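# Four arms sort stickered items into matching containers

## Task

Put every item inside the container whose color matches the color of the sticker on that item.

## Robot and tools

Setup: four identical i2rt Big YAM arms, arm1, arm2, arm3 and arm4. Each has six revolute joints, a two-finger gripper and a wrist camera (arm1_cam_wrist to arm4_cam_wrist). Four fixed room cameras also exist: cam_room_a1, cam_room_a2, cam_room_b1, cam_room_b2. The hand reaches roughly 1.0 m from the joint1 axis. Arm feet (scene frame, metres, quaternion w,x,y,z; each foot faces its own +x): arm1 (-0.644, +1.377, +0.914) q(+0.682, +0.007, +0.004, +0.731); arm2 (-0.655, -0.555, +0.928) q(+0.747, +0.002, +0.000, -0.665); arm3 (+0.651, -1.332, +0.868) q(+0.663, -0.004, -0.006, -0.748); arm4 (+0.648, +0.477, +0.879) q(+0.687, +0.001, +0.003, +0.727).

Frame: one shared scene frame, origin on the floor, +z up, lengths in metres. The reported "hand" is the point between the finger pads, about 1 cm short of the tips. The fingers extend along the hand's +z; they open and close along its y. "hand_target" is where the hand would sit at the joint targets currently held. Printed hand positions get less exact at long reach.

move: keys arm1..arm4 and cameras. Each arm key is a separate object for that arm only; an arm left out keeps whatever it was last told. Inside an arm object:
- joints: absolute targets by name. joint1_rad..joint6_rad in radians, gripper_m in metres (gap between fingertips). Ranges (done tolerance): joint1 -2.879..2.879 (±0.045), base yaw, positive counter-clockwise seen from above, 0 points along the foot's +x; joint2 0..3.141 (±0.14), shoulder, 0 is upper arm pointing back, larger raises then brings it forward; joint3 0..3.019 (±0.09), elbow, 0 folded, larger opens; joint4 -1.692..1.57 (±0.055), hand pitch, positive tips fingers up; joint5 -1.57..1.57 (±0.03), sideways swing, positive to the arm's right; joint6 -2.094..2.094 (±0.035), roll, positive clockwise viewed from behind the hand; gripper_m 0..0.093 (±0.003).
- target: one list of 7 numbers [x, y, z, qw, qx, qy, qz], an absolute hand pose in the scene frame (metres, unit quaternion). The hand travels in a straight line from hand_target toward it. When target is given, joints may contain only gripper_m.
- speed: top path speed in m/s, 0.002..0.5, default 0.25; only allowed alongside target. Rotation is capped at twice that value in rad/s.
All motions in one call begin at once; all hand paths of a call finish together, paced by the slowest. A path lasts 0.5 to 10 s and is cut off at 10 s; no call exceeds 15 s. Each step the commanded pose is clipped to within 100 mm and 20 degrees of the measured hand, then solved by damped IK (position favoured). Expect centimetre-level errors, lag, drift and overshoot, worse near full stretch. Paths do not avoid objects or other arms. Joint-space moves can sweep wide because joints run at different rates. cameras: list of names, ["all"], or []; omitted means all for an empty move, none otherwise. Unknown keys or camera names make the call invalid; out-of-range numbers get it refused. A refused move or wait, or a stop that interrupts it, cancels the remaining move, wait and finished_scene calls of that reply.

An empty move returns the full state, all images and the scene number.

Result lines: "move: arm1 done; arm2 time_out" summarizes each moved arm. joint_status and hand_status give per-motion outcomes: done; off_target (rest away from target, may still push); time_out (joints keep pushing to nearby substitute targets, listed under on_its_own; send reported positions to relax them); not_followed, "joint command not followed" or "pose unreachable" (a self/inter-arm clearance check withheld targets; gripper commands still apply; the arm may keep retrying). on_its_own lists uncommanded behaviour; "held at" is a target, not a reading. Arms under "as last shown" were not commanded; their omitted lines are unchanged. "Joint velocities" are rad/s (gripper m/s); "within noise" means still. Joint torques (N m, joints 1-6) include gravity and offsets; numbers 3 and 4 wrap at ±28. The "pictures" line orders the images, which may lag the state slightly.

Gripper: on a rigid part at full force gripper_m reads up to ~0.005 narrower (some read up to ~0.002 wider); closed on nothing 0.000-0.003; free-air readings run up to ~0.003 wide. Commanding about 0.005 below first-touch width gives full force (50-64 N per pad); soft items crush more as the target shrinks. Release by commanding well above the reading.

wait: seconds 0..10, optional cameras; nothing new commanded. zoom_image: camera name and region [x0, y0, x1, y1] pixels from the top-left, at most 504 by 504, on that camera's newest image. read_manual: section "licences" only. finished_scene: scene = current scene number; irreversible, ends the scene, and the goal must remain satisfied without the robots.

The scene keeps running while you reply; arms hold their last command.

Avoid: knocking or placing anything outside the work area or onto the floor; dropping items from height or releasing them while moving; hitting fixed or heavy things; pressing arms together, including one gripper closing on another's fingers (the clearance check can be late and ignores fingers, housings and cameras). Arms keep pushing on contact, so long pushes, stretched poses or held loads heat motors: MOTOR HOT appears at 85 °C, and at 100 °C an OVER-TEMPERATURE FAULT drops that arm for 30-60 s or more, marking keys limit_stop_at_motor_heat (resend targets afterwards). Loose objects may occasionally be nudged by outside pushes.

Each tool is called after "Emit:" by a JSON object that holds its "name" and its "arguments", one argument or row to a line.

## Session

Emit:
{"name": "move", "arguments": {

}}

Scene clock: 0.00 s.
Joint torques (N m): no reading
Motor temperatures (°C): arm1=[21 23 26 23 21 21 21] | arm2=[23 24 25 22 22 20 23] | arm3=[24 23 23 23 24 23 23] | arm4=[22 22 23 22 24 21 24]
Heat: arm1: hottest joint3_rad 26 °C; arm2: hottest joint3_rad 25 °C; arm3: hottest joint1_rad 24 °C; arm4: hottest joint5_rad 24 °C.
Joint velocities: within noise
arm1.joint_positions: joint1_rad=-0.168 joint2_rad=+0.560 joint3_rad=+1.361 joint4_rad=-1.410 joint5_rad=+0.240 joint6_rad=+0.692 gripper_m=+0.09396
arm1.joint_status: not commanded
arm1.hand: x=-0.5739 y=+1.5732 z=+1.4376 quat_wxyz=(-0.303, +0.280, -0.837, -0.359) (m; scene frame)
arm1.hand_target: x=-0.5739 y=+1.5706 z=+1.4504 quat_wxyz=(-0.308, +0.276, -0.832, -0.370) (m; scene frame)
arm1.hand_status: not commanded
arm2.joint_positions: joint1_rad=+0.198 joint2_rad=+0.483 joint3_rad=+1.641 joint4_rad=-1.210 joint5_rad=-0.086 joint6_rad=-0.484 gripper_m=+0.09396
arm2.joint_status: not commanded
arm2.hand: x=-0.6060 y=-0.6654 z=+1.6315 quat_wxyz=(-0.468, -0.246, -0.683, +0.505) (m; scene frame)
arm2.hand_target: x=-0.6080 y=-0.6596 z=+1.6377 quat_wxyz=(-0.472, -0.243, -0.677, +0.510) (m; scene frame)
arm2.hand_status: not commanded
arm3.joint_positions: joint1_rad=+0.130 joint2_rad=+0.645 joint3_rad=+1.695 joint4_rad=-1.138 joint5_rad=+0.075 joint6_rad=+0.392 gripper_m=+0.09396
arm3.joint_status: not commanded
arm3.hand: x=+0.6384 y=-1.5186 z=+1.5920 quat_wxyz=(-0.552, -0.621, -0.389, +0.398) (m; scene frame)
arm3.hand_target: x=+0.6384 y=-1.5137 z=+1.6002 quat_wxyz=(-0.558, -0.615, -0.384, +0.402) (m; scene frame)
arm3.hand_status: not commanded
arm4.joint_positions: joint1_rad=+0.147 joint2_rad=+0.437 joint3_rad=+1.709 joint4_rad=-1.566 joint5_rad=+0.245 joint6_rad=+0.670 gripper_m=+0.09396
arm4.joint_status: not commanded
arm4.hand: x=+0.6821 y=+0.5397 z=+1.5256 quat_wxyz=(-0.292, +0.355, -0.719, -0.522) (m; scene frame)
arm4.hand_target: x=+0.6830 y=+0.5357 z=+1.5308 quat_wxyz=(-0.294, +0.352, -0.714, -0.529) (m; scene frame)
arm4.hand_status: not commanded
pictures: arm1_cam_wrist, arm2_cam_wrist, arm3_cam_wrist, arm4_cam_wrist, cam_room_a1, cam_room_a2, cam_room_b1, cam_room_b2
Images, in order (width x height): arm1_cam_wrist 672x504, arm2_cam_wrist 672x504, arm3_cam_wrist 672x504, arm4_cam_wrist 672x504, cam_room_a1 672x504, cam_room_a2 672x504, cam_room_b1 672x504, cam_room_b2 672x504.

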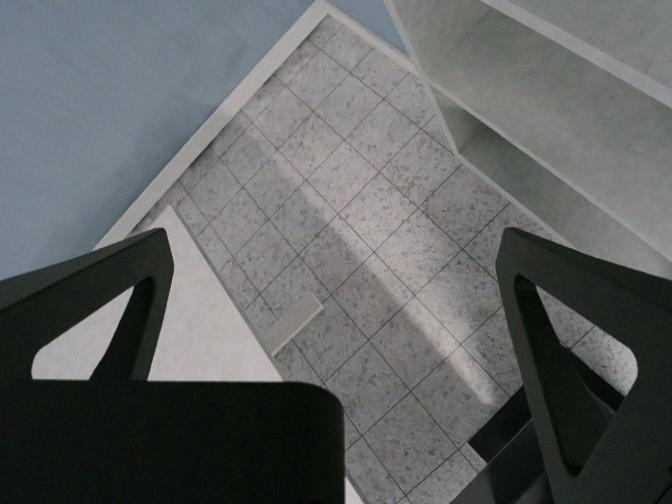

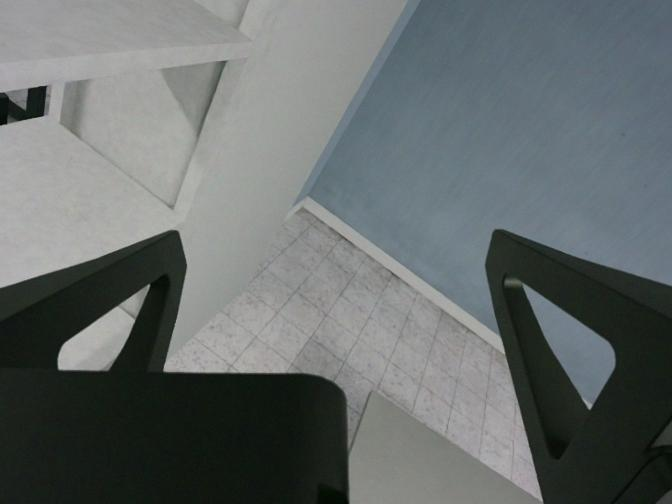

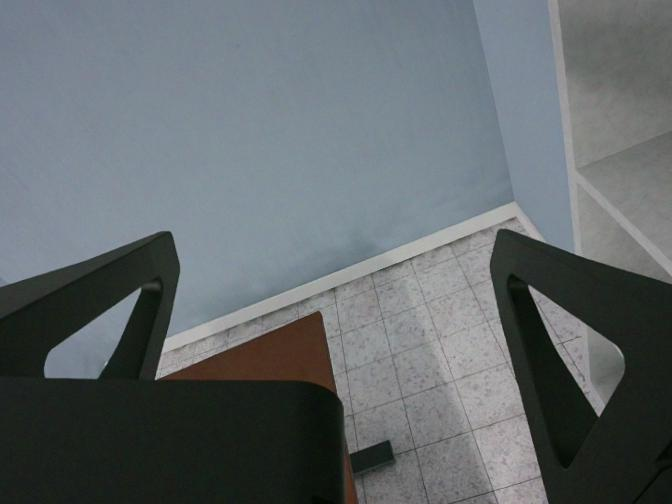

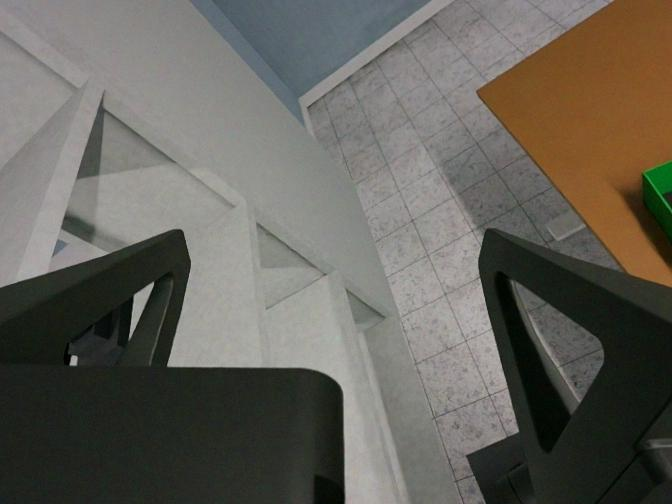

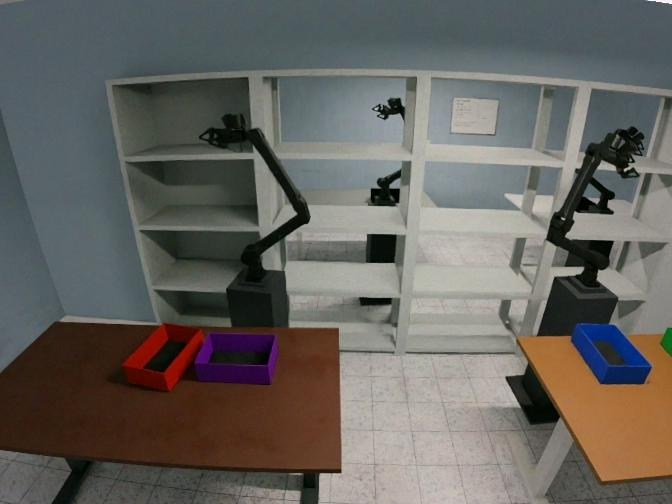

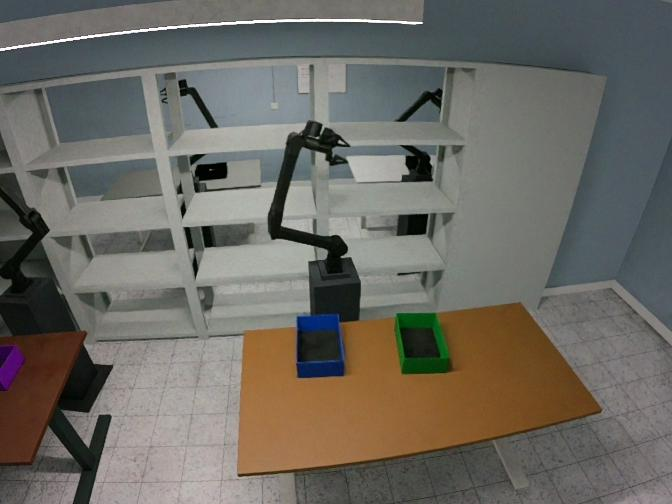

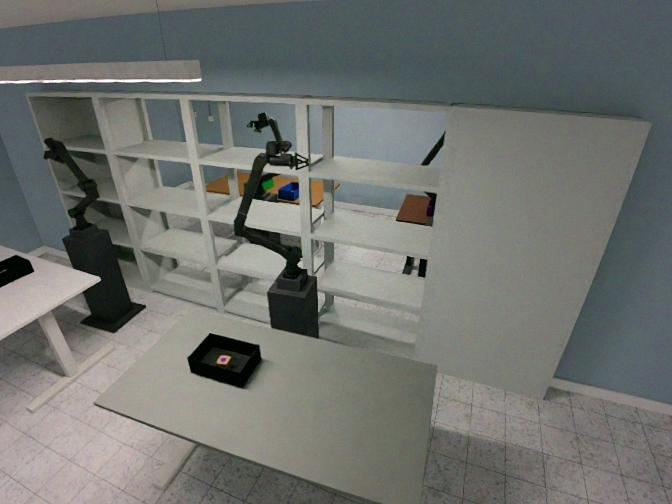

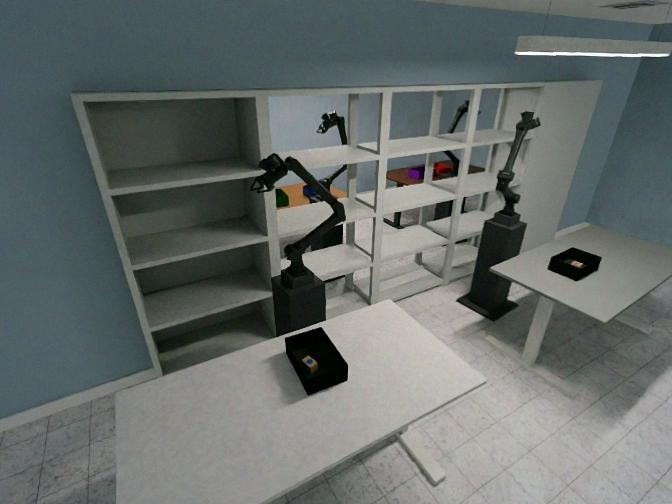

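Emit:
{"name": "move", "arguments": {
  "arm1": {"joints":{"joint1_rad":1.2,"joint2_rad":1.2,"joint3_rad":1.3,"joint4_rad":-0.9,"joint5_rad":0,"joint6_rad":0}},
  "arm2": {"joints":{"joint1_rad":-2.0,"joint2_rad":1.2,"joint3_rad":1.3,"joint4_rad":-0.9,"joint5_rad":0,"joint6_rad":0}},
  "arm3": {"joints":{"joint1_rad":1.2,"joint2_rad":1.2,"joint3_rad":1.3,"joint4_rad":-0.9,"joint5_rad":0,"joint6_rad":0}},
  "arm4": {"joints":{"joint1_rad":-1.6,"joint2_rad":1.2,"joint3_rad":1.3,"joint4_rad":-0.9,"joint5_rad":0,"joint6_rad":0}},
  "cameras": ["arm1_cam_wrist","arm2_cam_wrist","arm3_cam_wrist","arm4_cam_wrist"]
}}

Scene clock: 13.90 s.
Joint torques (N m): arm1=[-1.32 -8.23 13.56 2.11 0.06 -0.05] | arm2=[1.2 -12.22 13.27 2.45 -0.09 0.19] | arm3=[1.49 -9.05 12.31 1.51 0.1 -0.13] | arm4=[1.2 -11.46 11.73 1.54 0.04 -0.11]
Motor temperatures (°C): arm1=[21 23 28 23 21 21 21] | arm2=[23 24 26 22 22 20 23] | arm3=[24 23 25 23 24 23 23] | arm4=[22 22 24 22 24 21 24]
Heat: arm1: hottest joint3_rad 28 °C; arm2: hottest joint3_rad 26 °C; arm3: hottest joint3_rad 25 °C; arm4: hottest joint3_rad 24 °C.
move: arm1 done; arm2 done; arm3 done; arm4 done
Joint velocities: within noise
arm1.joint_positions: joint1_rad=+1.200 joint2_rad=+1.211 joint3_rad=+1.281 joint4_rad=-0.918 joint5_rad=-0.002 joint6_rad=+0.008 gripper_m=+0.09399
arm1.joint_status: all done
arm1.hand: x=-1.1128 y=+1.5246 z=+1.2712 quat_wxyz=(-0.051, +0.921, -0.144, -0.357) (m; scene frame)
arm1.hand_target: x=-1.1159 y=+1.5257 z=+1.2901 quat_wxyz=(-0.056, +0.913, -0.139, -0.379) (m; scene frame)
arm1.hand_status: not commanded
arm2.joint_positions: joint1_rad=-2.006 joint2_rad=+1.212 joint3_rad=+1.281 joint4_rad=-0.908 joint5_rad=+0.002 joint6_rad=-0.012 gripper_m=+0.09398
arm2.joint_status: all done
arm2.hand: x=-1.1297 y=-0.3996 z=+1.2785 quat_wxyz=(+0.061, -0.923, +0.142, +0.352) (m; scene frame)
arm2.hand_target: x=-1.1321 y=-0.4021 z=+1.2961 quat_wxyz=(+0.060, -0.916, +0.144, +0.371) (m; scene frame)
arm2.hand_status: not commanded
arm3.joint_positions: joint1_rad=+1.193 joint2_rad=+1.190 joint3_rad=+1.269 joint4_rad=-0.903 joint5_rad=-0.002 joint6_rad=+0.007 gripper_m=+0.09398
arm3.joint_status: all done
arm3.hand: x=+1.0838 y=-1.5629 z=+1.2264 quat_wxyz=(-0.356, -0.230, -0.901, +0.094) (m; scene frame)
arm3.hand_target: x=+1.0919 y=-1.5633 z=+1.2395 quat_wxyz=(-0.367, -0.223, -0.898, +0.098) (m; scene frame)
arm3.hand_status: not commanded
arm4.joint_positions: joint1_rad=-1.606 joint2_rad=+1.213 joint3_rad=+1.265 joint4_rad=-0.912 joint5_rad=+0.001 joint6_rad=+0.014 gripper_m=+0.09398
arm4.joint_status: all done
arm4.hand: x=+1.1454 y=+0.4886 z=+1.2177 quat_wxyz=(-0.346, +0.004, -0.938, -0.004) (m; scene frame)
arm4.hand_target: x=+1.1502 y=+0.4918 z=+1.2448 quat_wxyz=(-0.373, +0.013, -0.928, -0.004) (m; scene frame)
arm4.hand_status: not commanded
pictures: arm1_cam_wrist, arm2_cam_wrist, arm3_cam_wrist, arm4_cam_wrist
Images, in order (width x height): arm1_cam_wrist 672x504, arm2_cam_wrist 672x504, arm3_cam_wrist 672x504, arm4_cam_wrist 672x504.

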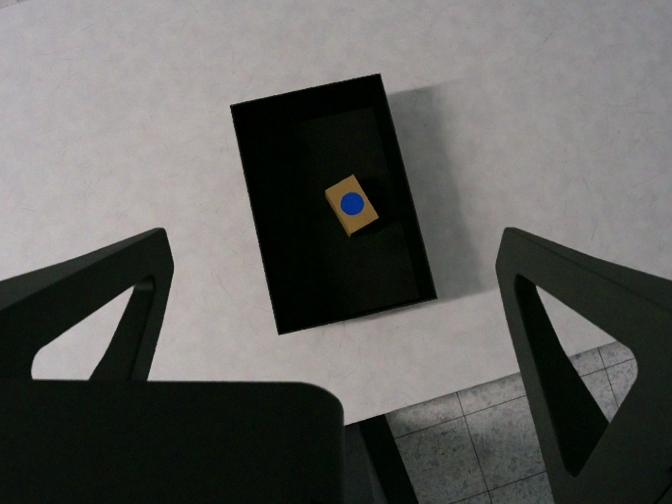

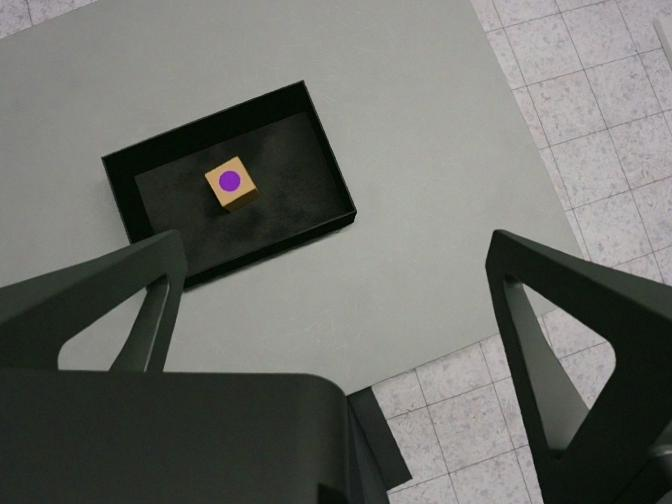

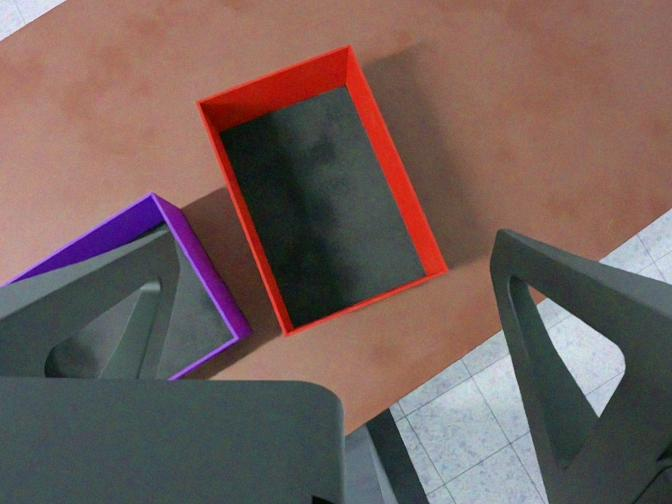

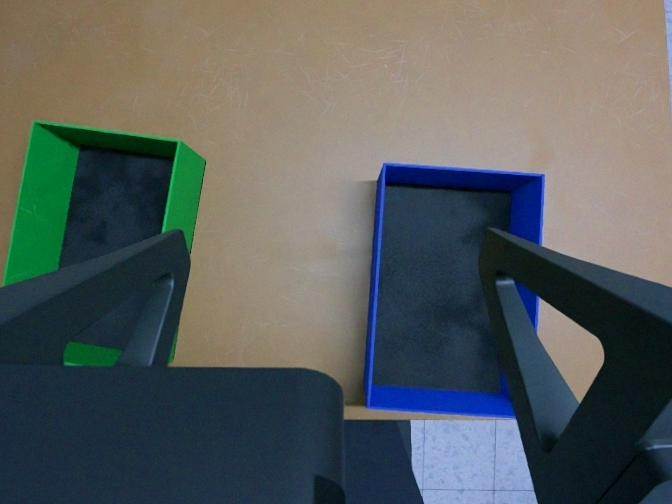

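Emit:
{"name": "move", "arguments": {
  "arm1": {"target":[-1.235,1.584,0.95,-0.0123,-0.9876,-0.1169,0.1038],"joints":{"gripper_m":0.08}},
  "arm2": {"target":[-1.33,-0.499,0.95,-0.0077,-0.9918,-0.0737,0.1042]},
  "cameras": ["arm1_cam_wrist","arm2_cam_wrist"]
}}

Scene clock: 37.83 s.
Joint torques (N m): arm1=[-2.43 -17.26 14.31 0.08 -0.08 -0.05] | arm2=[0.97 -22.24 14.24 0.51 -0.25 -0.08] | arm3=[1.73 -9.29 12.27 1.51 0.11 -0.11] | arm4=[0.91 -11.63 11.66 1.62 0.04 -0.07]
Motor temperatures (°C): arm1=[21 24 30 23 21 21 21] | arm2=[23 24 31 22 22 20 23] | arm3=[24 24 29 23 24 23 23] | arm4=[22 22 29 22 24 21 24]
Heat: arm1: hottest joint3_rad 30 °C; arm2: hottest joint3_rad 31 °C; arm3: hottest joint3_rad 29 °C; arm4: hottest joint3_rad 29 °C.
move: arm1 off_target; arm2 off_target
Joint velocities: within noise
arm1.joint_positions: joint1_rad=+1.145 joint2_rad=+2.021 joint3_rad=+1.490 joint4_rad=-0.932 joint5_rad=-0.116 joint6_rad=-0.584 gripper_m=+0.08006
arm1.joint_status: all done
arm1.hand: x=-1.2160 y=+1.5698 z=+0.9265 quat_wxyz=(+0.025, +0.990, +0.116, -0.082) (m; scene frame)
arm1.hand_target: x=-1.2336 y=+1.5837 z=+0.9504 quat_wxyz=(+0.012, +0.988, +0.117, -0.104) (m; scene frame)
arm1.hand_status: off_target (0.033 m and 2.9 deg from the pose sent, 0.349 m and 43.2 deg at the start)
arm2.joint_positions: joint1_rad=-1.787 joint2_rad=+2.102 joint3_rad=+1.648 joint4_rad=-0.937 joint5_rad=-0.050 joint6_rad=-0.224 gripper_m=+0.09399
arm2.joint_status: not commanded
arm2.hand: x=-1.3121 y=-0.4981 z=+0.9379 quat_wxyz=(-0.009, -0.994, -0.064, +0.091) (m; scene frame)
arm2.hand_target: x=-1.3292 y=-0.4992 z=+0.9503 quat_wxyz=(-0.007, -0.992, -0.074, +0.105) (m; scene frame)
arm2.hand_status: off_target (0.022 m and 1.9 deg from the pose sent, 0.397 m and 39.4 deg at the start)
arm3, arm4: as last shown
pictures: arm1_cam_wrist, arm2_cam_wrist
Images, in order (width x height): arm1_cam_wrist 672x504, arm2_cam_wrist 672x504.

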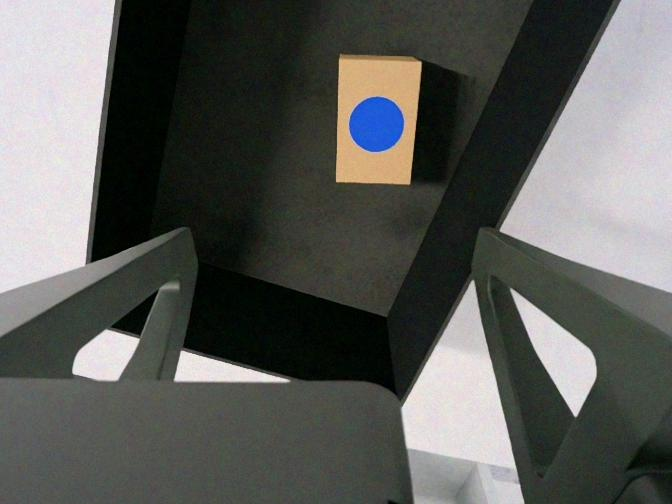

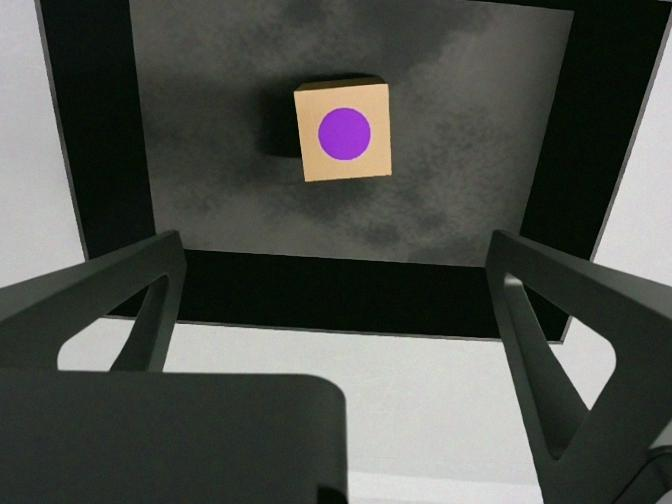

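Emit:
{"name": "move", "arguments": {
  "arm1": {"target":[-1.24,1.593,0.83,-0.0123,-0.9876,-0.1169,0.1038],"speed":0.15,"joints":{"gripper_m":0.07}},
  "arm2": {"target":[-1.327,-0.494,0.83,-0.0104,-0.9896,-0.0988,0.104],"speed":0.15},
  "cameras": ["arm1_cam_wrist","arm2_cam_wrist"]
}}

Scene clock: 51.23 s.
Joint torques (N m): arm1=[-2.37 -17.32 9.88 1.1 -0.12 -0.06] | arm2=[0.15 -22.18 8.42 1.8 -0.28 -0.1] | arm3=[1.55 -9.17 12.3 1.51 0.11 -0.12] | arm4=[1.03 -11.93 11.75 1.51 0.05 -0.08]
Motor temperatures (°C): arm1=[21 24 33 23 21 21 21] | arm2=[23 26 31 22 22 20 23] | arm3=[24 24 30 23 24 23 23] | arm4=[22 22 31 22 24 21 24]
Heat: arm1: hottest joint3_rad 33 °C; arm2: hottest joint3_rad 31 °C; arm3: hottest joint3_rad 30 °C; arm4: hottest joint3_rad 31 °C.
move: arm1 off_target; arm2 off_target
Joint velocities: within noise
arm1.joint_positions: joint1_rad=+1.133 joint2_rad=+2.201 joint3_rad=+1.490 joint4_rad=-0.731 joint5_rad=-0.116 joint6_rad=-0.596 gripper_m=+0.07007
arm1.joint_status: all done
arm1.hand: x=-1.2313 y=+1.5830 z=+0.8260 quat_wxyz=(+0.019, +0.989, +0.117, -0.091) (m; scene frame)
arm1.hand_target: x=-1.2397 y=+1.5929 z=+0.8301 quat_wxyz=(+0.012, +0.988, +0.117, -0.104) (m; scene frame)
arm1.hand_status: off_target (0.014 m and 1.7 deg from the pose sent, 0.102 m and 2.9 deg at the start)
arm2.joint_positions: joint1_rad=-1.787 joint2_rad=+2.252 joint3_rad=+1.640 joint4_rad=-0.743 joint5_rad=-0.063 joint6_rad=-0.283 gripper_m=+0.09399
arm2.joint_status: not commanded
arm2.hand: x=-1.3315 y=-0.4980 z=+0.8475 quat_wxyz=(-0.008, -0.989, -0.095, +0.111) (m; scene frame)
arm2.hand_target: x=-1.3266 y=-0.4943 z=+0.8303 quat_wxyz=(-0.010, -0.990, -0.099, +0.104) (m; scene frame)
arm2.hand_status: off_target (0.018 m and 0.9 deg from the pose sent, 0.109 m and 4.3 deg at the start)
arm3, arm4: as last shown
pictures: arm1_cam_wrist, arm2_cam_wrist
Images, in order (width x height): arm1_cam_wrist 672x504, arm2_cam_wrist 672x504.

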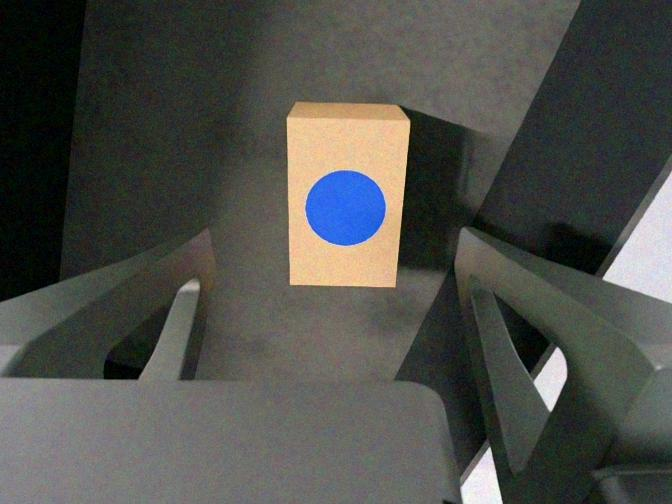

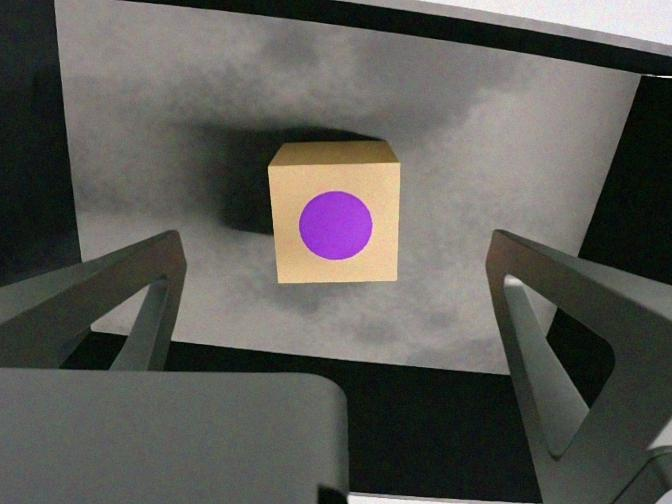

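Emit:
{"name": "move", "arguments": {
  "arm1": {"target":[-1.243,1.593,0.757,-0.0123,-0.9876,-0.1169,0.1038],"speed":0.1},
  "arm2": {"target":[-1.315,-0.494,0.75,-0.0104,-0.9896,-0.0988,0.104],"speed":0.1},
  "cameras": ["arm1_cam_wrist","arm2_cam_wrist"]
}}

Scene clock: 62.97 s.
Joint torques (N m): arm1=[-2.32 -17.26 10.18 1.25 -0.13 -0.04] | arm2=[-0.09 -22.01 7.47 1.85 -0.27 -0.08] | arm3=[1.67 -9.29 12.29 1.51 0.11 -0.12] | arm4=[1.55 -11.46 11.73 1.52 0.05 -0.1]
Motor temperatures (°C): arm1=[21 25 33 23 21 21 21] | arm2=[23 27 31 22 22 20 23] | arm3=[24 24 31 23 24 23 23] | arm4=[22 22 33 22 24 21 24]
Heat: arm1: hottest joint3_rad 33 °C; arm2: hottest joint3_rad 31 °C; arm3: hottest joint3_rad 31 °C; arm4: hottest joint3_rad 33 °C.
move: arm1 off_target; arm2 off_target
Joint velocities: within noise
arm1.joint_positions: joint1_rad=+1.133 joint2_rad=+2.330 joint3_rad=+1.490 joint4_rad=-0.611 joint5_rad=-0.116 joint6_rad=-0.596 gripper_m=+0.07007
arm1.joint_status: not commanded
arm1.hand: x=-1.2282 y=+1.5816 z=+0.7528 quat_wxyz=(+0.021, +0.989, +0.117, -0.087) (m; scene frame)
arm1.hand_target: x=-1.2425 y=+1.5928 z=+0.7575 quat_wxyz=(+0.012, +0.988, +0.117, -0.104) (m; scene frame)
arm1.hand_status: off_target (0.019 m and 2.1 deg from the pose sent, 0.071 m and 1.7 deg at the start)
arm2.joint_positions: joint1_rad=-1.787 joint2_rad=+2.364 joint3_rad=+1.605 joint4_rad=-0.591 joint5_rad=-0.063 joint6_rad=-0.285 gripper_m=+0.09399
arm2.joint_status: not commanded
arm2.hand: x=-1.3233 y=-0.4987 z=+0.7703 quat_wxyz=(-0.008, -0.989, -0.096, +0.113) (m; scene frame)
arm2.hand_target: x=-1.3144 y=-0.4943 z=+0.7505 quat_wxyz=(-0.011, -0.990, -0.099, +0.104) (m; scene frame)
arm2.hand_status: off_target (0.022 m and 1.1 deg from the pose sent, 0.099 m and 0.9 deg at the start)
arm3, arm4: as last shown
pictures: arm1_cam_wrist, arm2_cam_wrist
Images, in order (width x height): arm1_cam_wrist 672x504, arm2_cam_wrist 672x504.

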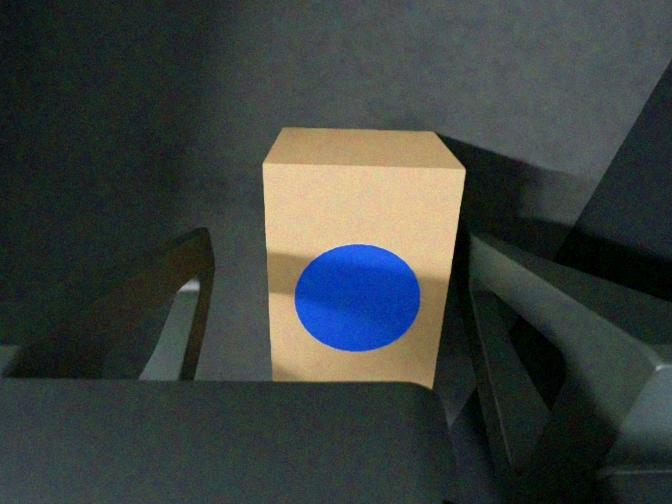

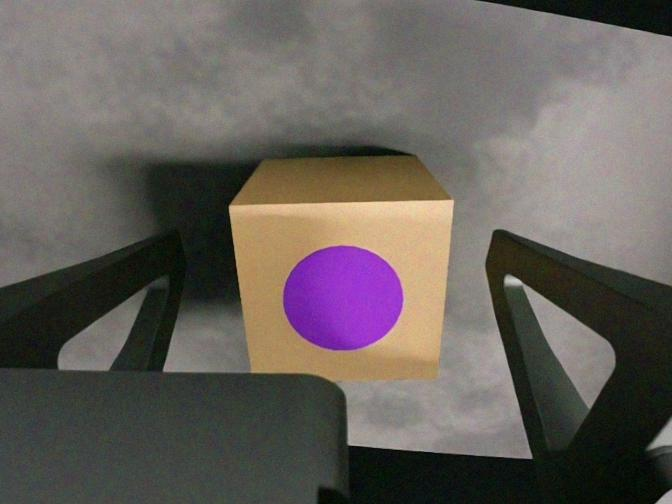

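Emit:
{"name": "move", "arguments": {
  "arm1": {"joints":{"gripper_m":0.032}},
  "arm2": {"joints":{"gripper_m":0.042}},
  "cameras": ["arm1_cam_wrist","arm2_cam_wrist"]
}}

Emit:
{"name": "move", "arguments": {
  "arm1": {"target":[-1.15,1.55,1.1,-0.0123,-0.9876,-0.1169,0.1038],"speed":0.2},
  "arm2": {"target":[-1.2,-0.5,1.1,-0.0104,-0.9896,-0.0988,0.104],"speed":0.2},
  "cameras": ["arm1_cam_wrist","arm2_cam_wrist"]
}}

Emit:
{"name": "move", "arguments": {
  "arm1": {"joints":{"joint2_rad":0.8,"joint3_rad":0.9,"joint4_rad":-1.5,"joint5_rad":0,"joint6_rad":0}},
  "arm2": {"joints":{"joint2_rad":0.8,"joint3_rad":0.9,"joint4_rad":-1.5,"joint5_rad":0,"joint6_rad":0}}
}}

Scene clock: 68.43 s.
Joint torques (N m): arm1=[-1.85 -17.03 10.3 1.2 -0.12 -0.04] | arm2=[-0.03 -21.95 7.45 1.78 -0.23 -0.06] | arm3=[1.67 -9.17 12.3 1.5 0.12 -0.12] | arm4=[0.73 -11.52 11.74 1.52 0.05 -0.07]
Motor temperatures (°C): arm1=[21 25 33 23 21 21 21] | arm2=[23 27 31 22 22 20 23] | arm3=[24 24 31 23 24 23 23] | arm4=[22 22 33 22 24 21 24]
Heat: arm1: hottest joint3_rad 33 °C; arm2: hottest joint3_rad 31 °C; arm3: hottest joint3_rad 31 °C; arm4: hottest joint3_rad 33 °C.
move: arm1 off_target; arm2 off_target
Joint velocities: within noise
arm1.joint_positions: joint1_rad=+1.133 joint2_rad=+2.330 joint3_rad=+1.490 joint4_rad=-0.610 joint5_rad=-0.116 joint6_rad=-0.596 gripper_m=+0.04363
arm1.joint_status: gripper_m off_target (ended at +0.04366, target +0.03200)
arm1.hand: x=-1.2284 y=+1.5816 z=+0.7528 quat_wxyz=(+0.021, +0.989, +0.117, -0.088) (m; scene frame)
arm1.hand_target: x=-1.2424 y=+1.5928 z=+0.7575 quat_wxyz=(+0.012, +0.988, +0.117, -0.104) (m; scene frame)
arm1.hand_status: not commanded
arm2.joint_positions: joint1_rad=-1.787 joint2_rad=+2.364 joint3_rad=+1.605 joint4_rad=-0.590 joint5_rad=-0.064 joint6_rad=-0.287 gripper_m=+0.05314
arm2.joint_status: gripper_m off_target (ended at +0.05316, target +0.04200)
arm2.hand: x=-1.3234 y=-0.4988 z=+0.7703 quat_wxyz=(-0.009, -0.989, -0.096, +0.113) (m; scene frame)
arm2.hand_target: x=-1.3144 y=-0.4944 z=+0.7505 quat_wxyz=(-0.011, -0.990, -0.099, +0.104) (m; scene frame)
arm2.hand_status: not commanded
arm3, arm4: as last shown
pictures: arm1_cam_wrist, arm2_cam_wrist
Images, in order (width x height): arm1_cam_wrist 672x504, arm2_cam_wrist 672x504.

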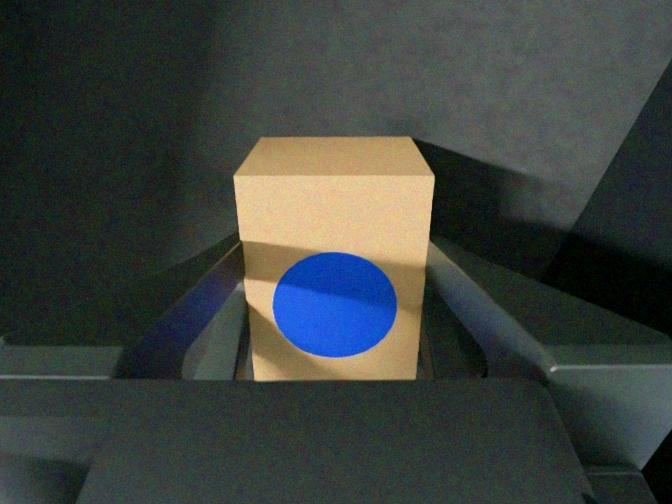

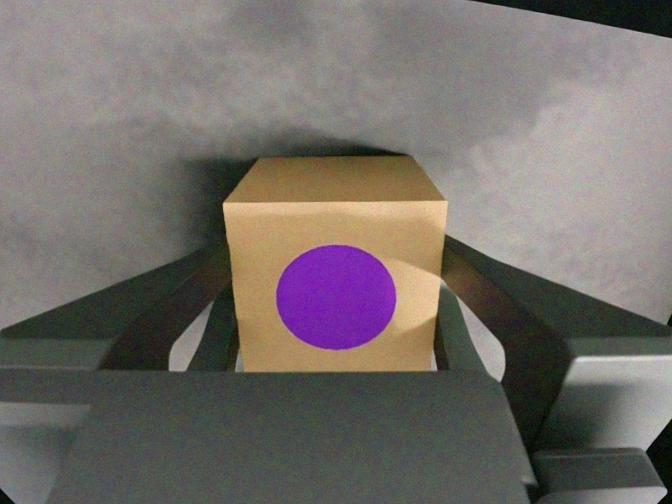

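Scene clock: 70.93 s.
Joint torques (N m): arm1=[-0.79 -14.27 15.38 0.32 -0.04 0.08] | arm2=[-0.09 -17.67 13.6 0.58 -0.29 -0.08] | arm3=[1.67 -9.17 12.3 1.52 0.11 -0.11] | arm4=[1.08 -11.63 11.66 1.58 0.07 -0.09]
Motor temperatures (°C): arm1=[21 25 33 23 21 21 21] | arm2=[23 27 30 22 22 20 23] | arm3=[24 24 32 23 24 23 23] | arm4=[22 22 34 22 24 21 24]
Heat: arm1: hottest joint3_rad 33 °C; arm2: hottest joint3_rad 30 °C; arm3: hottest joint3_rad 32 °C; arm4: hottest joint3_rad 34 °C.
move: arm1 off_target; arm2 off_target
Joint velocities: within noise
arm1.joint_positions: joint1_rad=+1.133 joint2_rad=+1.672 joint3_rad=+1.393 joint4_rad=-1.190 joint5_rad=-0.116 joint6_rad=-0.596 gripper_m=+0.04364
arm1.joint_status: not commanded
arm1.hand: x=-1.1332 y=+1.5459 z=+1.0719 quat_wxyz=(+0.026, +0.990, +0.116, -0.079) (m; scene frame)
arm1.hand_target: x=-1.1486 y=+1.5494 z=+1.1000 quat_wxyz=(+0.012, +0.988, +0.117, -0.104) (m; scene frame)
arm1.hand_status: off_target (0.033 m and 3.2 deg from the pose sent, 0.357 m and 2.1 deg at the start)
arm2.joint_positions: joint1_rad=-1.801 joint2_rad=+1.668 joint3_rad=+1.401 joint4_rad=-1.131 joint5_rad=-0.065 joint6_rad=-0.300 gripper_m=+0.05314
arm2.joint_status: not commanded
arm2.hand: x=-1.1904 y=-0.5057 z=+1.0835 quat_wxyz=(-0.012, -0.991, -0.096, +0.090) (m; scene frame)
arm2.hand_target: x=-1.1994 y=-0.4999 z=+1.1000 quat_wxyz=(-0.010, -0.990, -0.099, +0.104) (m; scene frame)
arm2.hand_status: off_target (0.020 m and 1.7 deg from the pose sent, 0.352 m and 1.2 deg at the start)
arm3, arm4: as last shown
pictures: arm1_cam_wrist, arm2_cam_wrist
Images, in order (width x height): arm1_cam_wrist 672x504, arm2_cam_wrist 672x504.

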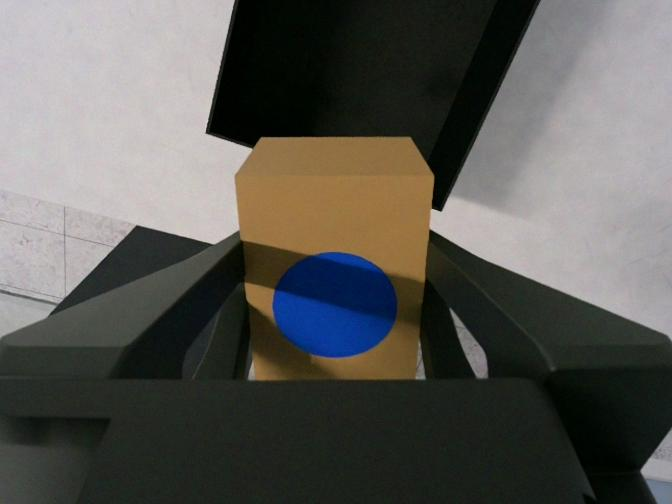

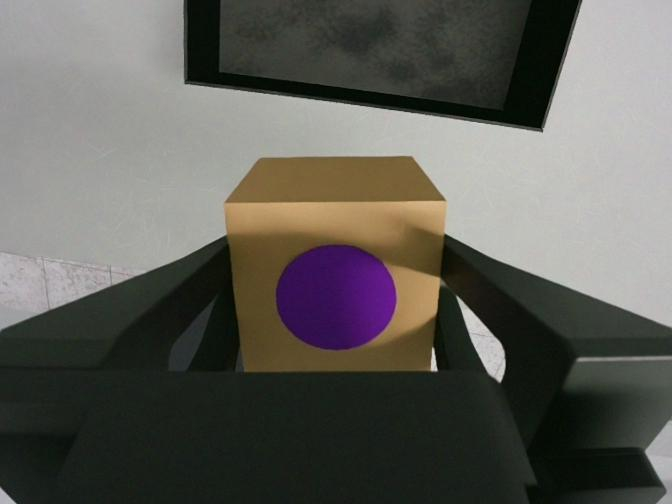

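Scene clock: 72.43 s.
Joint torques (N m): arm1=[-1.08 0.32 10.97 0.59 0.1 0.13] | arm2=[0.03 -3.78 9.87 0.75 0.13 0.21] | arm3=[1.55 -9.11 12.31 1.54 0.11 -0.11] | arm4=[1.08 -11.52 11.73 1.57 0.05 -0.09]
Motor temperatures (°C): arm1=[21 25 33 23 21 21 21] | arm2=[23 27 30 22 22 20 23] | arm3=[24 24 32 23 24 23 23] | arm4=[22 22 34 22 24 21 24]
Heat: arm1: hottest joint3_rad 33 °C; arm2: hottest joint3_rad 30 °C; arm3: hottest joint3_rad 32 °C; arm4: hottest joint3_rad 34 °C.
move: arm1 done; arm2 done
Joint velocities: within noise
arm1.joint_positions: joint1_rad=+1.133 joint2_rad=+0.798 joint3_rad=+0.899 joint4_rad=-1.493 joint5_rad=-0.002 joint6_rad=-0.009 gripper_m=+0.04365
arm1.joint_status: all done
arm1.hand: x=-0.8544 y=+1.4597 z=+1.1609 quat_wxyz=(-0.016, +0.979, -0.178, -0.095) (m; scene frame)
arm1.hand_target: x=-0.8536 y=+1.4586 z=+1.1609 quat_wxyz=(-0.015, +0.979, -0.180, -0.092) (m; scene frame)
arm1.hand_status: not commanded
arm2.joint_positions: joint1_rad=-1.802 joint2_rad=+0.799 joint3_rad=+0.912 joint4_rad=-1.491 joint5_rad=-0.004 joint6_rad=-0.015 gripper_m=+0.05314
arm2.joint_status: all done
arm2.hand: x=-0.8873 y=-0.5296 z=+1.1766 quat_wxyz=(+0.006, -0.994, +0.049, +0.095) (m; scene frame)
arm2.hand_target: x=-0.8827 y=-0.5276 z=+1.1711 quat_wxyz=(+0.007, -0.995, +0.061, +0.084) (m; scene frame)
arm2.hand_status: not commanded
arm3, arm4: as last shown
pictures: none

Emit:
{"name": "move", "arguments": {
  "arm1": {"joints":{"joint1_rad":-2.248}},
  "arm2": {"joints":{"joint1_rad":0.918}},
  "arm3": {"joints":{"joint2_rad":0.8,"joint3_rad":0.9,"joint4_rad":-1.2}},
  "arm4": {"joints":{"joint2_rad":0.8,"joint3_rad":0.9,"joint4_rad":-1.2}}
}}

Emit:
{"name": "move", "arguments": {
  "arm1": {"target":[-0.2335,1.0915,1.125,0.0832,0.2979,0.9506,-0.0261],"speed":0.2},
  "arm2": {"target":[-0.2255,-0.811,1.125,0.1091,0.2639,0.9579,-0.0301],"speed":0.2}
}}

Emit:
{"name": "move", "arguments": {
  "arm3": {"joints":{"joint1_rad":-1.988}},
  "arm4": {"joints":{"joint1_rad":0.9}},
  "cameras": ["arm1_cam_wrist","arm2_cam_wrist","arm3_cam_wrist","arm4_cam_wrist"]
}}

Scene clock: 87.20 s.
Joint torques (N m): arm1=[-2.49 -0.85 10.99 0.46 -0.05 0.09] | arm2=[1.08 -3.43 9.87 0.81 0.1 0.19] | arm3=[1.73 -2.43 8.91 0.91 0.11 -0.12] | arm4=[1.32 -2.49 9.2 0.58 0.04 -0.1]
Motor temperatures (°C): arm1=[21 25 32 23 21 21 22] | arm2=[23 26 30 22 22 20 24] | arm3=[24 24 32 23 24 23 23] | arm4=[22 22 35 22 24 21 24]
Heat: arm1: hottest joint3_rad 32 °C; arm2: hottest joint3_rad 30 °C; arm3: hottest joint3_rad 32 °C; arm4: hottest joint3_rad 35 °C.
move: arm1 done; arm2 done; arm3 done; arm4 done
Joint velocities: within noise
arm1.joint_positions: joint1_rad=-2.242 joint2_rad=+0.798 joint3_rad=+0.899 joint4_rad=-1.493 joint5_rad=+0.002 joint6_rad=-0.007 gripper_m=+0.04369
arm1.joint_status: all done
arm1.hand: x=-0.4509 y=+1.2456 z=+1.1540 quat_wxyz=(-0.076, -0.293, -0.953, +0.029) (m; scene frame)
arm1.hand_target: x=-0.4524 y=+1.2454 z=+1.1541 quat_wxyz=(-0.074, -0.298, -0.951, +0.027) (m; scene frame)
arm1.hand_status: not commanded
arm2.joint_positions: joint1_rad=+0.914 joint2_rad=+0.799 joint3_rad=+0.912 joint4_rad=-1.491 joint5_rad=-0.003 joint6_rad=-0.013 gripper_m=+0.05310
arm2.joint_status: all done
arm2.hand: x=-0.4555 y=-0.6760 z=+1.1770 quat_wxyz=(-0.093, -0.260, -0.961, +0.023) (m; scene frame)
arm2.hand_target: x=-0.4589 y=-0.6734 z=+1.1714 quat_wxyz=(-0.083, -0.264, -0.961, +0.021) (m; scene frame)
arm2.hand_status: not commanded
arm3.joint_positions: joint1_rad=+1.193 joint2_rad=+0.793 joint3_rad=+0.905 joint4_rad=-1.197 joint5_rad=-0.002 joint6_rad=+0.007 gripper_m=+0.09398
arm3.joint_status: all done
arm3.hand: x=+0.9138 y=-1.4714 z=+1.1413 quat_wxyz=(-0.236, -0.241, -0.939, +0.064) (m; scene frame)
arm3.hand_target: x=+0.9142 y=-1.4695 z=+1.1364 quat_wxyz=(-0.228, -0.235, -0.943, +0.063) (m; scene frame)
arm3.hand_status: not commanded
arm4.joint_positions: joint1_rad=-1.606 joint2_rad=+0.793 joint3_rad=+0.898 joint4_rad=-1.193 joint5_rad=+0.001 joint6_rad=+0.014 gripper_m=+0.09398
arm4.joint_status: all done
arm4.hand: x=+0.9484 y=+0.4841 z=+1.1458 quat_wxyz=(-0.236, +0.004, -0.972, -0.002) (m; scene frame)
arm4.hand_target: x=+0.9483 y=+0.4860 z=+1.1445 quat_wxyz=(-0.231, +0.014, -0.973, -0.002) (m; scene frame)
arm4.hand_status: not commanded
pictures: none

Scene clock: 89.13 s.
Joint torques (N m): arm1=[-2.78 -10.17 15.82 1.02 -0.02 0.06] | arm2=[1.38 -13.86 15.51 1.5 0.15 0.22] | arm3=[1.73 -2.37 8.95 0.83 0.11 -0.12] | arm4=[1.03 -3.08 9.01 0.55 0.06 -0.09]
Motor temperatures (°C): arm1=[21 25 32 23 21 21 22] | arm2=[23 26 31 22 22 20 24] | arm3=[24 24 32 23 24 23 23] | arm4=[22 22 35 22 24 21 24]
Heat: arm1: hottest joint3_rad 32 °C; arm2: hottest joint3_rad 31 °C; arm3: hottest joint3_rad 32 °C; arm4: hottest joint3_rad 35 °C.
move: arm1 off_target; arm2 off_target
Joint velocities: within noise
arm1.joint_positions: joint1_rad=-2.242 joint2_rad=+1.519 joint3_rad=+1.326 joint4_rad=-1.258 joint5_rad=-0.006 joint6_rad=-0.007 gripper_m=+0.04369
arm1.joint_status: not commanded
arm1.hand: x=-0.2496 y=+1.1082 z=+1.0999 quat_wxyz=(-0.050, -0.293, -0.955, +0.016) (m; scene frame)
arm1.hand_target: x=-0.2349 y=+1.0926 z=+1.1252 quat_wxyz=(-0.083, -0.298, -0.951, +0.026) (m; scene frame)
arm1.hand_status: off_target (0.034 m and 4.0 deg from the pose sent, 0.268 m and 1.0 deg at the start)
arm2.joint_positions: joint1_rad=+0.914 joint2_rad=+1.502 joint3_rad=+1.259 joint4_rad=-1.160 joint5_rad=+0.000 joint6_rad=-0.011 gripper_m=+0.05310
arm2.joint_status: not commanded
arm2.hand: x=-0.2477 y=-0.8009 z=+1.1046 quat_wxyz=(-0.081, -0.261, -0.962, +0.021) (m; scene frame)
arm2.hand_target: x=-0.2268 y=-0.8102 z=+1.1255 quat_wxyz=(-0.110, -0.264, -0.958, +0.030) (m; scene frame)
arm2.hand_status: off_target (0.032 m and 3.4 deg from the pose sent, 0.272 m and 2.1 deg at the start)
arm3, arm4: as last shown
pictures: none

Scene clock: 91.53 s.
Joint torques (N m): arm1=[-2.84 -10.75 16.17 0.87 -0.05 0.02] | arm2=[1.44 -13.63 15.54 1.48 0.15 0.21] | arm3=[0.62 -3.66 8.9 0.79 -0.08 -0.11] | arm4=[0.79 -2.73 9.14 0.61 0.1 -0.07]
Motor temperatures (°C): arm1=[21 25 32 23 21 21 22] | arm2=[23 26 31 22 22 20 24] | arm3=[24 24 32 23 24 23 23] | arm4=[22 22 35 22 24 21 24]
Heat: arm1: hottest joint3_rad 32 °C; arm2: hottest joint3_rad 31 °C; arm3: hottest joint3_rad 32 °C; arm4: hottest joint3_rad 35 °C.
move: arm3 done; arm4 done
Joint velocities: within noise
arm1, arm2: as last shown
arm3.joint_positions: joint1_rad=-1.978 joint2_rad=+0.800 joint3_rad=+0.905 joint4_rad=-1.197 joint5_rad=+0.002 joint6_rad=+0.005 gripper_m=+0.09402
arm3.joint_status: all done
arm3.hand: x=+0.3913 y=-1.1755 z=+1.1345 quat_wxyz=(+0.056, -0.938, +0.258, +0.226) (m; scene frame)
arm3.hand_target: x=+0.3940 y=-1.1742 z=+1.1317 quat_wxyz=(+0.056, -0.938, +0.260, +0.223) (m; scene frame)
arm3.hand_status: not commanded
arm4.joint_positions: joint1_rad=+0.898 joint2_rad=+0.793 joint3_rad=+0.898 joint4_rad=-1.193 joint5_rad=-0.001 joint6_rad=+0.012 gripper_m=+0.09402
arm4.joint_status: all done
arm4.hand: x=+0.4049 y=+0.6514 z=+1.1477 quat_wxyz=(-0.068, +0.923, -0.300, -0.230) (m; scene frame)
arm4.hand_target: x=+0.4048 y=+0.6512 z=+1.1464 quat_wxyz=(-0.068, +0.926, -0.295, -0.224) (m; scene frame)
arm4.hand_status: not commanded
pictures: arm1_cam_wrist, arm2_cam_wrist, arm3_cam_wrist, arm4_cam_wrist
Images, in order (width x height): arm1_cam_wrist 672x504, arm2_cam_wrist 672x504, arm3_cam_wrist 672x504, arm4_cam_wrist 672x504.

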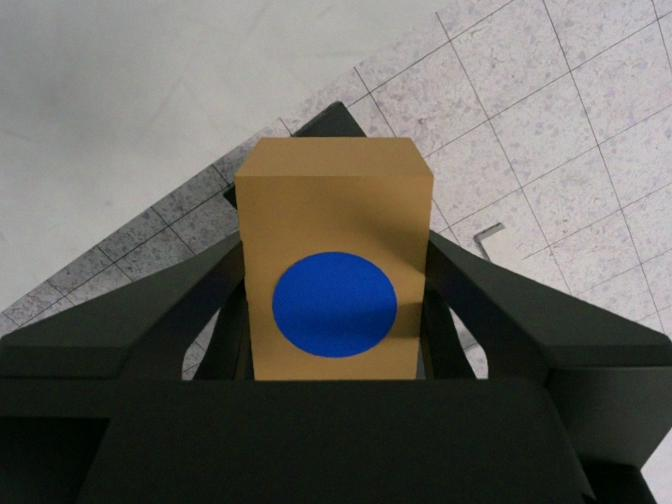

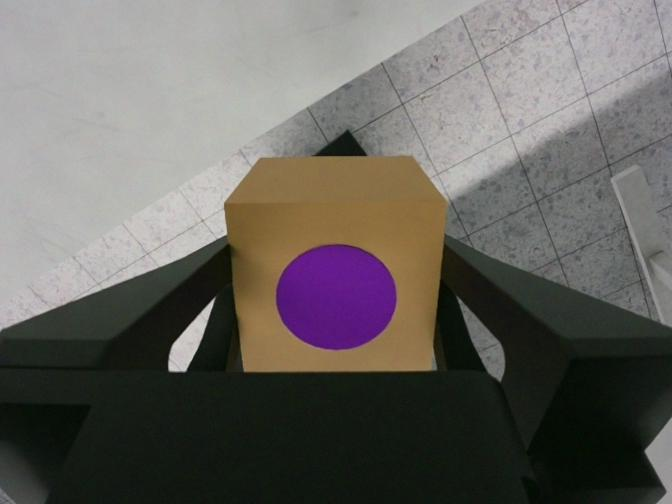

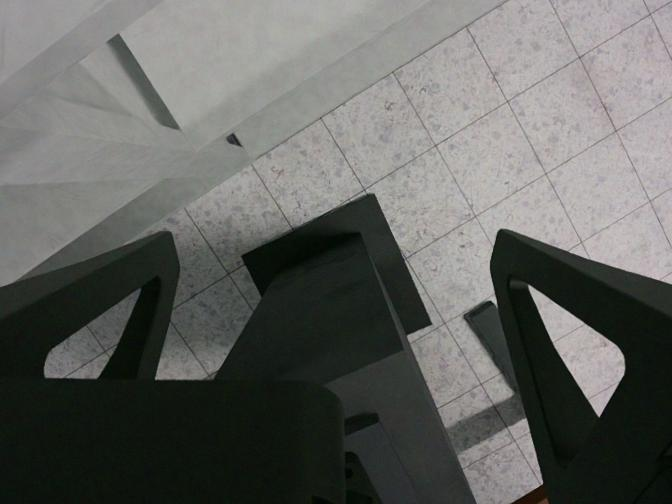

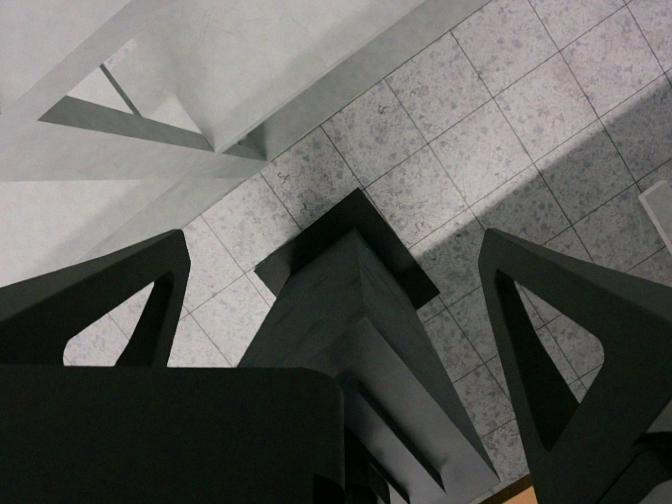

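Emit:
{"name": "move", "arguments": {
  "arm1": {"target":[-0.008,0.934,1.1,0.0832,0.2979,0.9506,-0.0261],"speed":0.17},
  "arm2": {"target":[0.0,-0.945,1.11,0.1091,0.2639,0.9579,-0.0301],"speed":0.17},
  "cameras": ["arm1_cam_wrist","arm2_cam_wrist","cam_room_a1","cam_room_a2"]
}}

Scene clock: 99.93 s.
Joint torques (N m): arm1=[-2.61 -22.53 16.16 0.38 0.02 0.06] | arm2=[1.2 -24.29 16.27 0.58 0.14 0.19] | arm3=[0.67 -3.6 8.92 0.83 -0.07 -0.11] | arm4=[0.56 -2.73 9.24 0.51 0.09 -0.07]
Motor temperatures (°C): arm1=[21 25 33 23 21 21 22] | arm2=[23 26 33 22 22 20 24] | arm3=[24 24 31 23 24 23 23] | arm4=[22 22 35 22 24 21 24]
Heat: arm1: hottest joint3_rad 33 °C; arm2: hottest joint3_rad 33 °C; arm3: hottest joint3_rad 31 °C; arm4: hottest joint3_rad 35 °C.
move: arm1 off_target; arm2 off_target
Joint velocities: within noise
arm1.joint_positions: joint1_rad=-2.242 joint2_rad=+2.455 joint3_rad=+2.726 joint4_rad=-1.685 joint5_rad=-0.006 joint6_rad=-0.007 gripper_m=+0.04369
arm1.joint_status: not commanded
arm1.hand: x=-0.0110 y=+0.9438 z=+1.0779 quat_wxyz=(-0.068, -0.293, -0.954, +0.022) (m; scene frame)
arm1.hand_target: x=-0.0093 y=+0.9351 z=+1.0995 quat_wxyz=(-0.091, -0.297, -0.950, +0.028) (m; scene frame)
arm1.hand_status: off_target (0.024 m and 2.0 deg from the pose sent, 0.298 m and 4.0 deg at the start; a joint's target at an end of its range on 22 of 79 steps)
arm2.joint_positions: joint1_rad=+0.914 joint2_rad=+2.283 joint3_rad=+2.403 joint4_rad=-1.484 joint5_rad=+0.000 joint6_rad=-0.011 gripper_m=+0.05310
arm2.joint_status: not commanded
arm2.hand: x=-0.0118 y=-0.9424 z=+1.1036 quat_wxyz=(-0.100, -0.260, -0.960, +0.026) (m; scene frame)
arm2.hand_target: x=-0.0008 y=-0.9446 z=+1.1098 quat_wxyz=(-0.110, -0.264, -0.958, +0.030) (m; scene frame)
arm2.hand_status: off_target (0.014 m and 1.3 deg from the pose sent, 0.287 m and 3.4 deg at the start)
arm3, arm4: as last shown
pictures: arm1_cam_wrist, arm2_cam_wrist, cam_room_a1, cam_room_a2
Images, in order (width x height): arm1_cam_wrist 672x504, arm2_cam_wrist 672x504, cam_room_a1 672x504, cam_room_a2 672x504.

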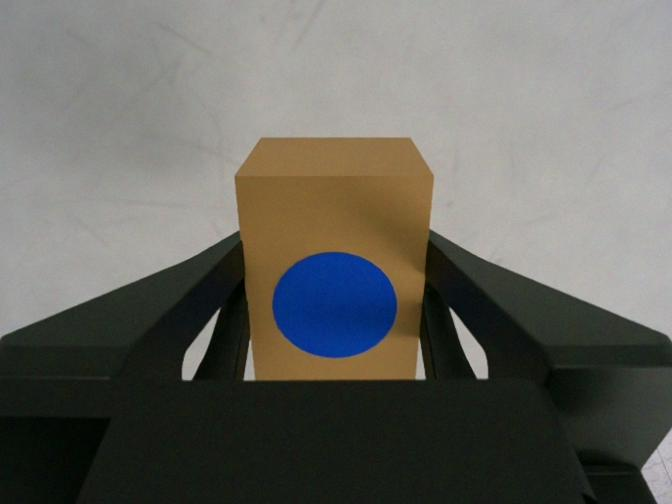

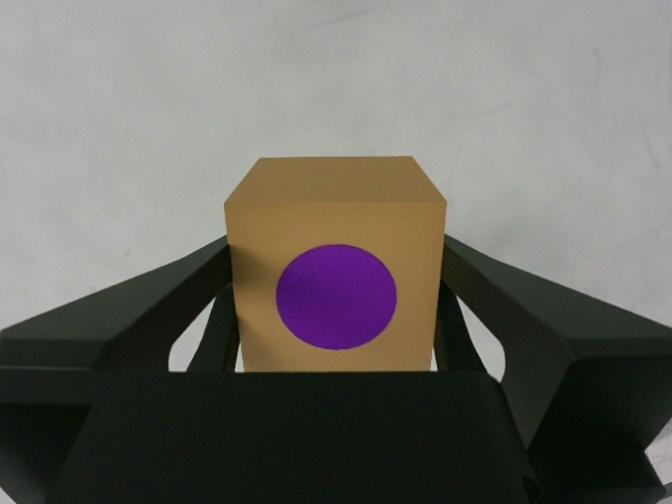

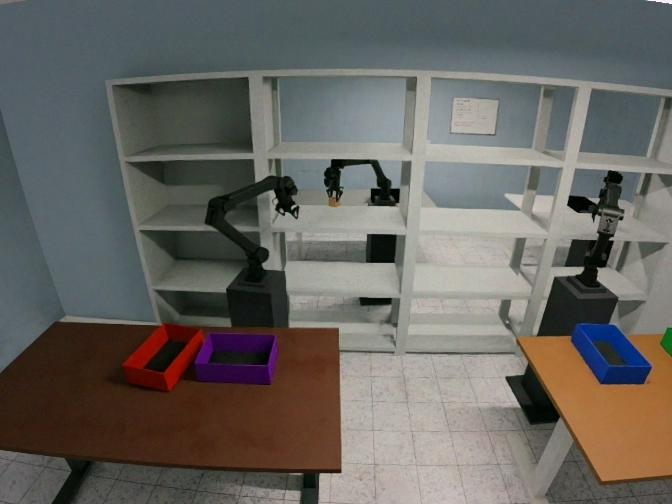

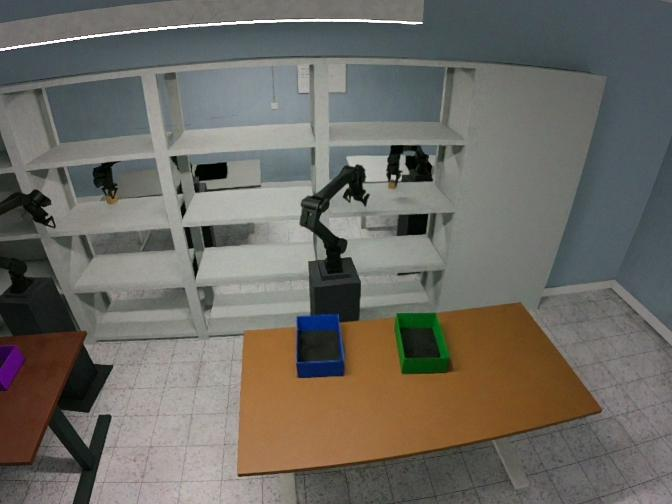

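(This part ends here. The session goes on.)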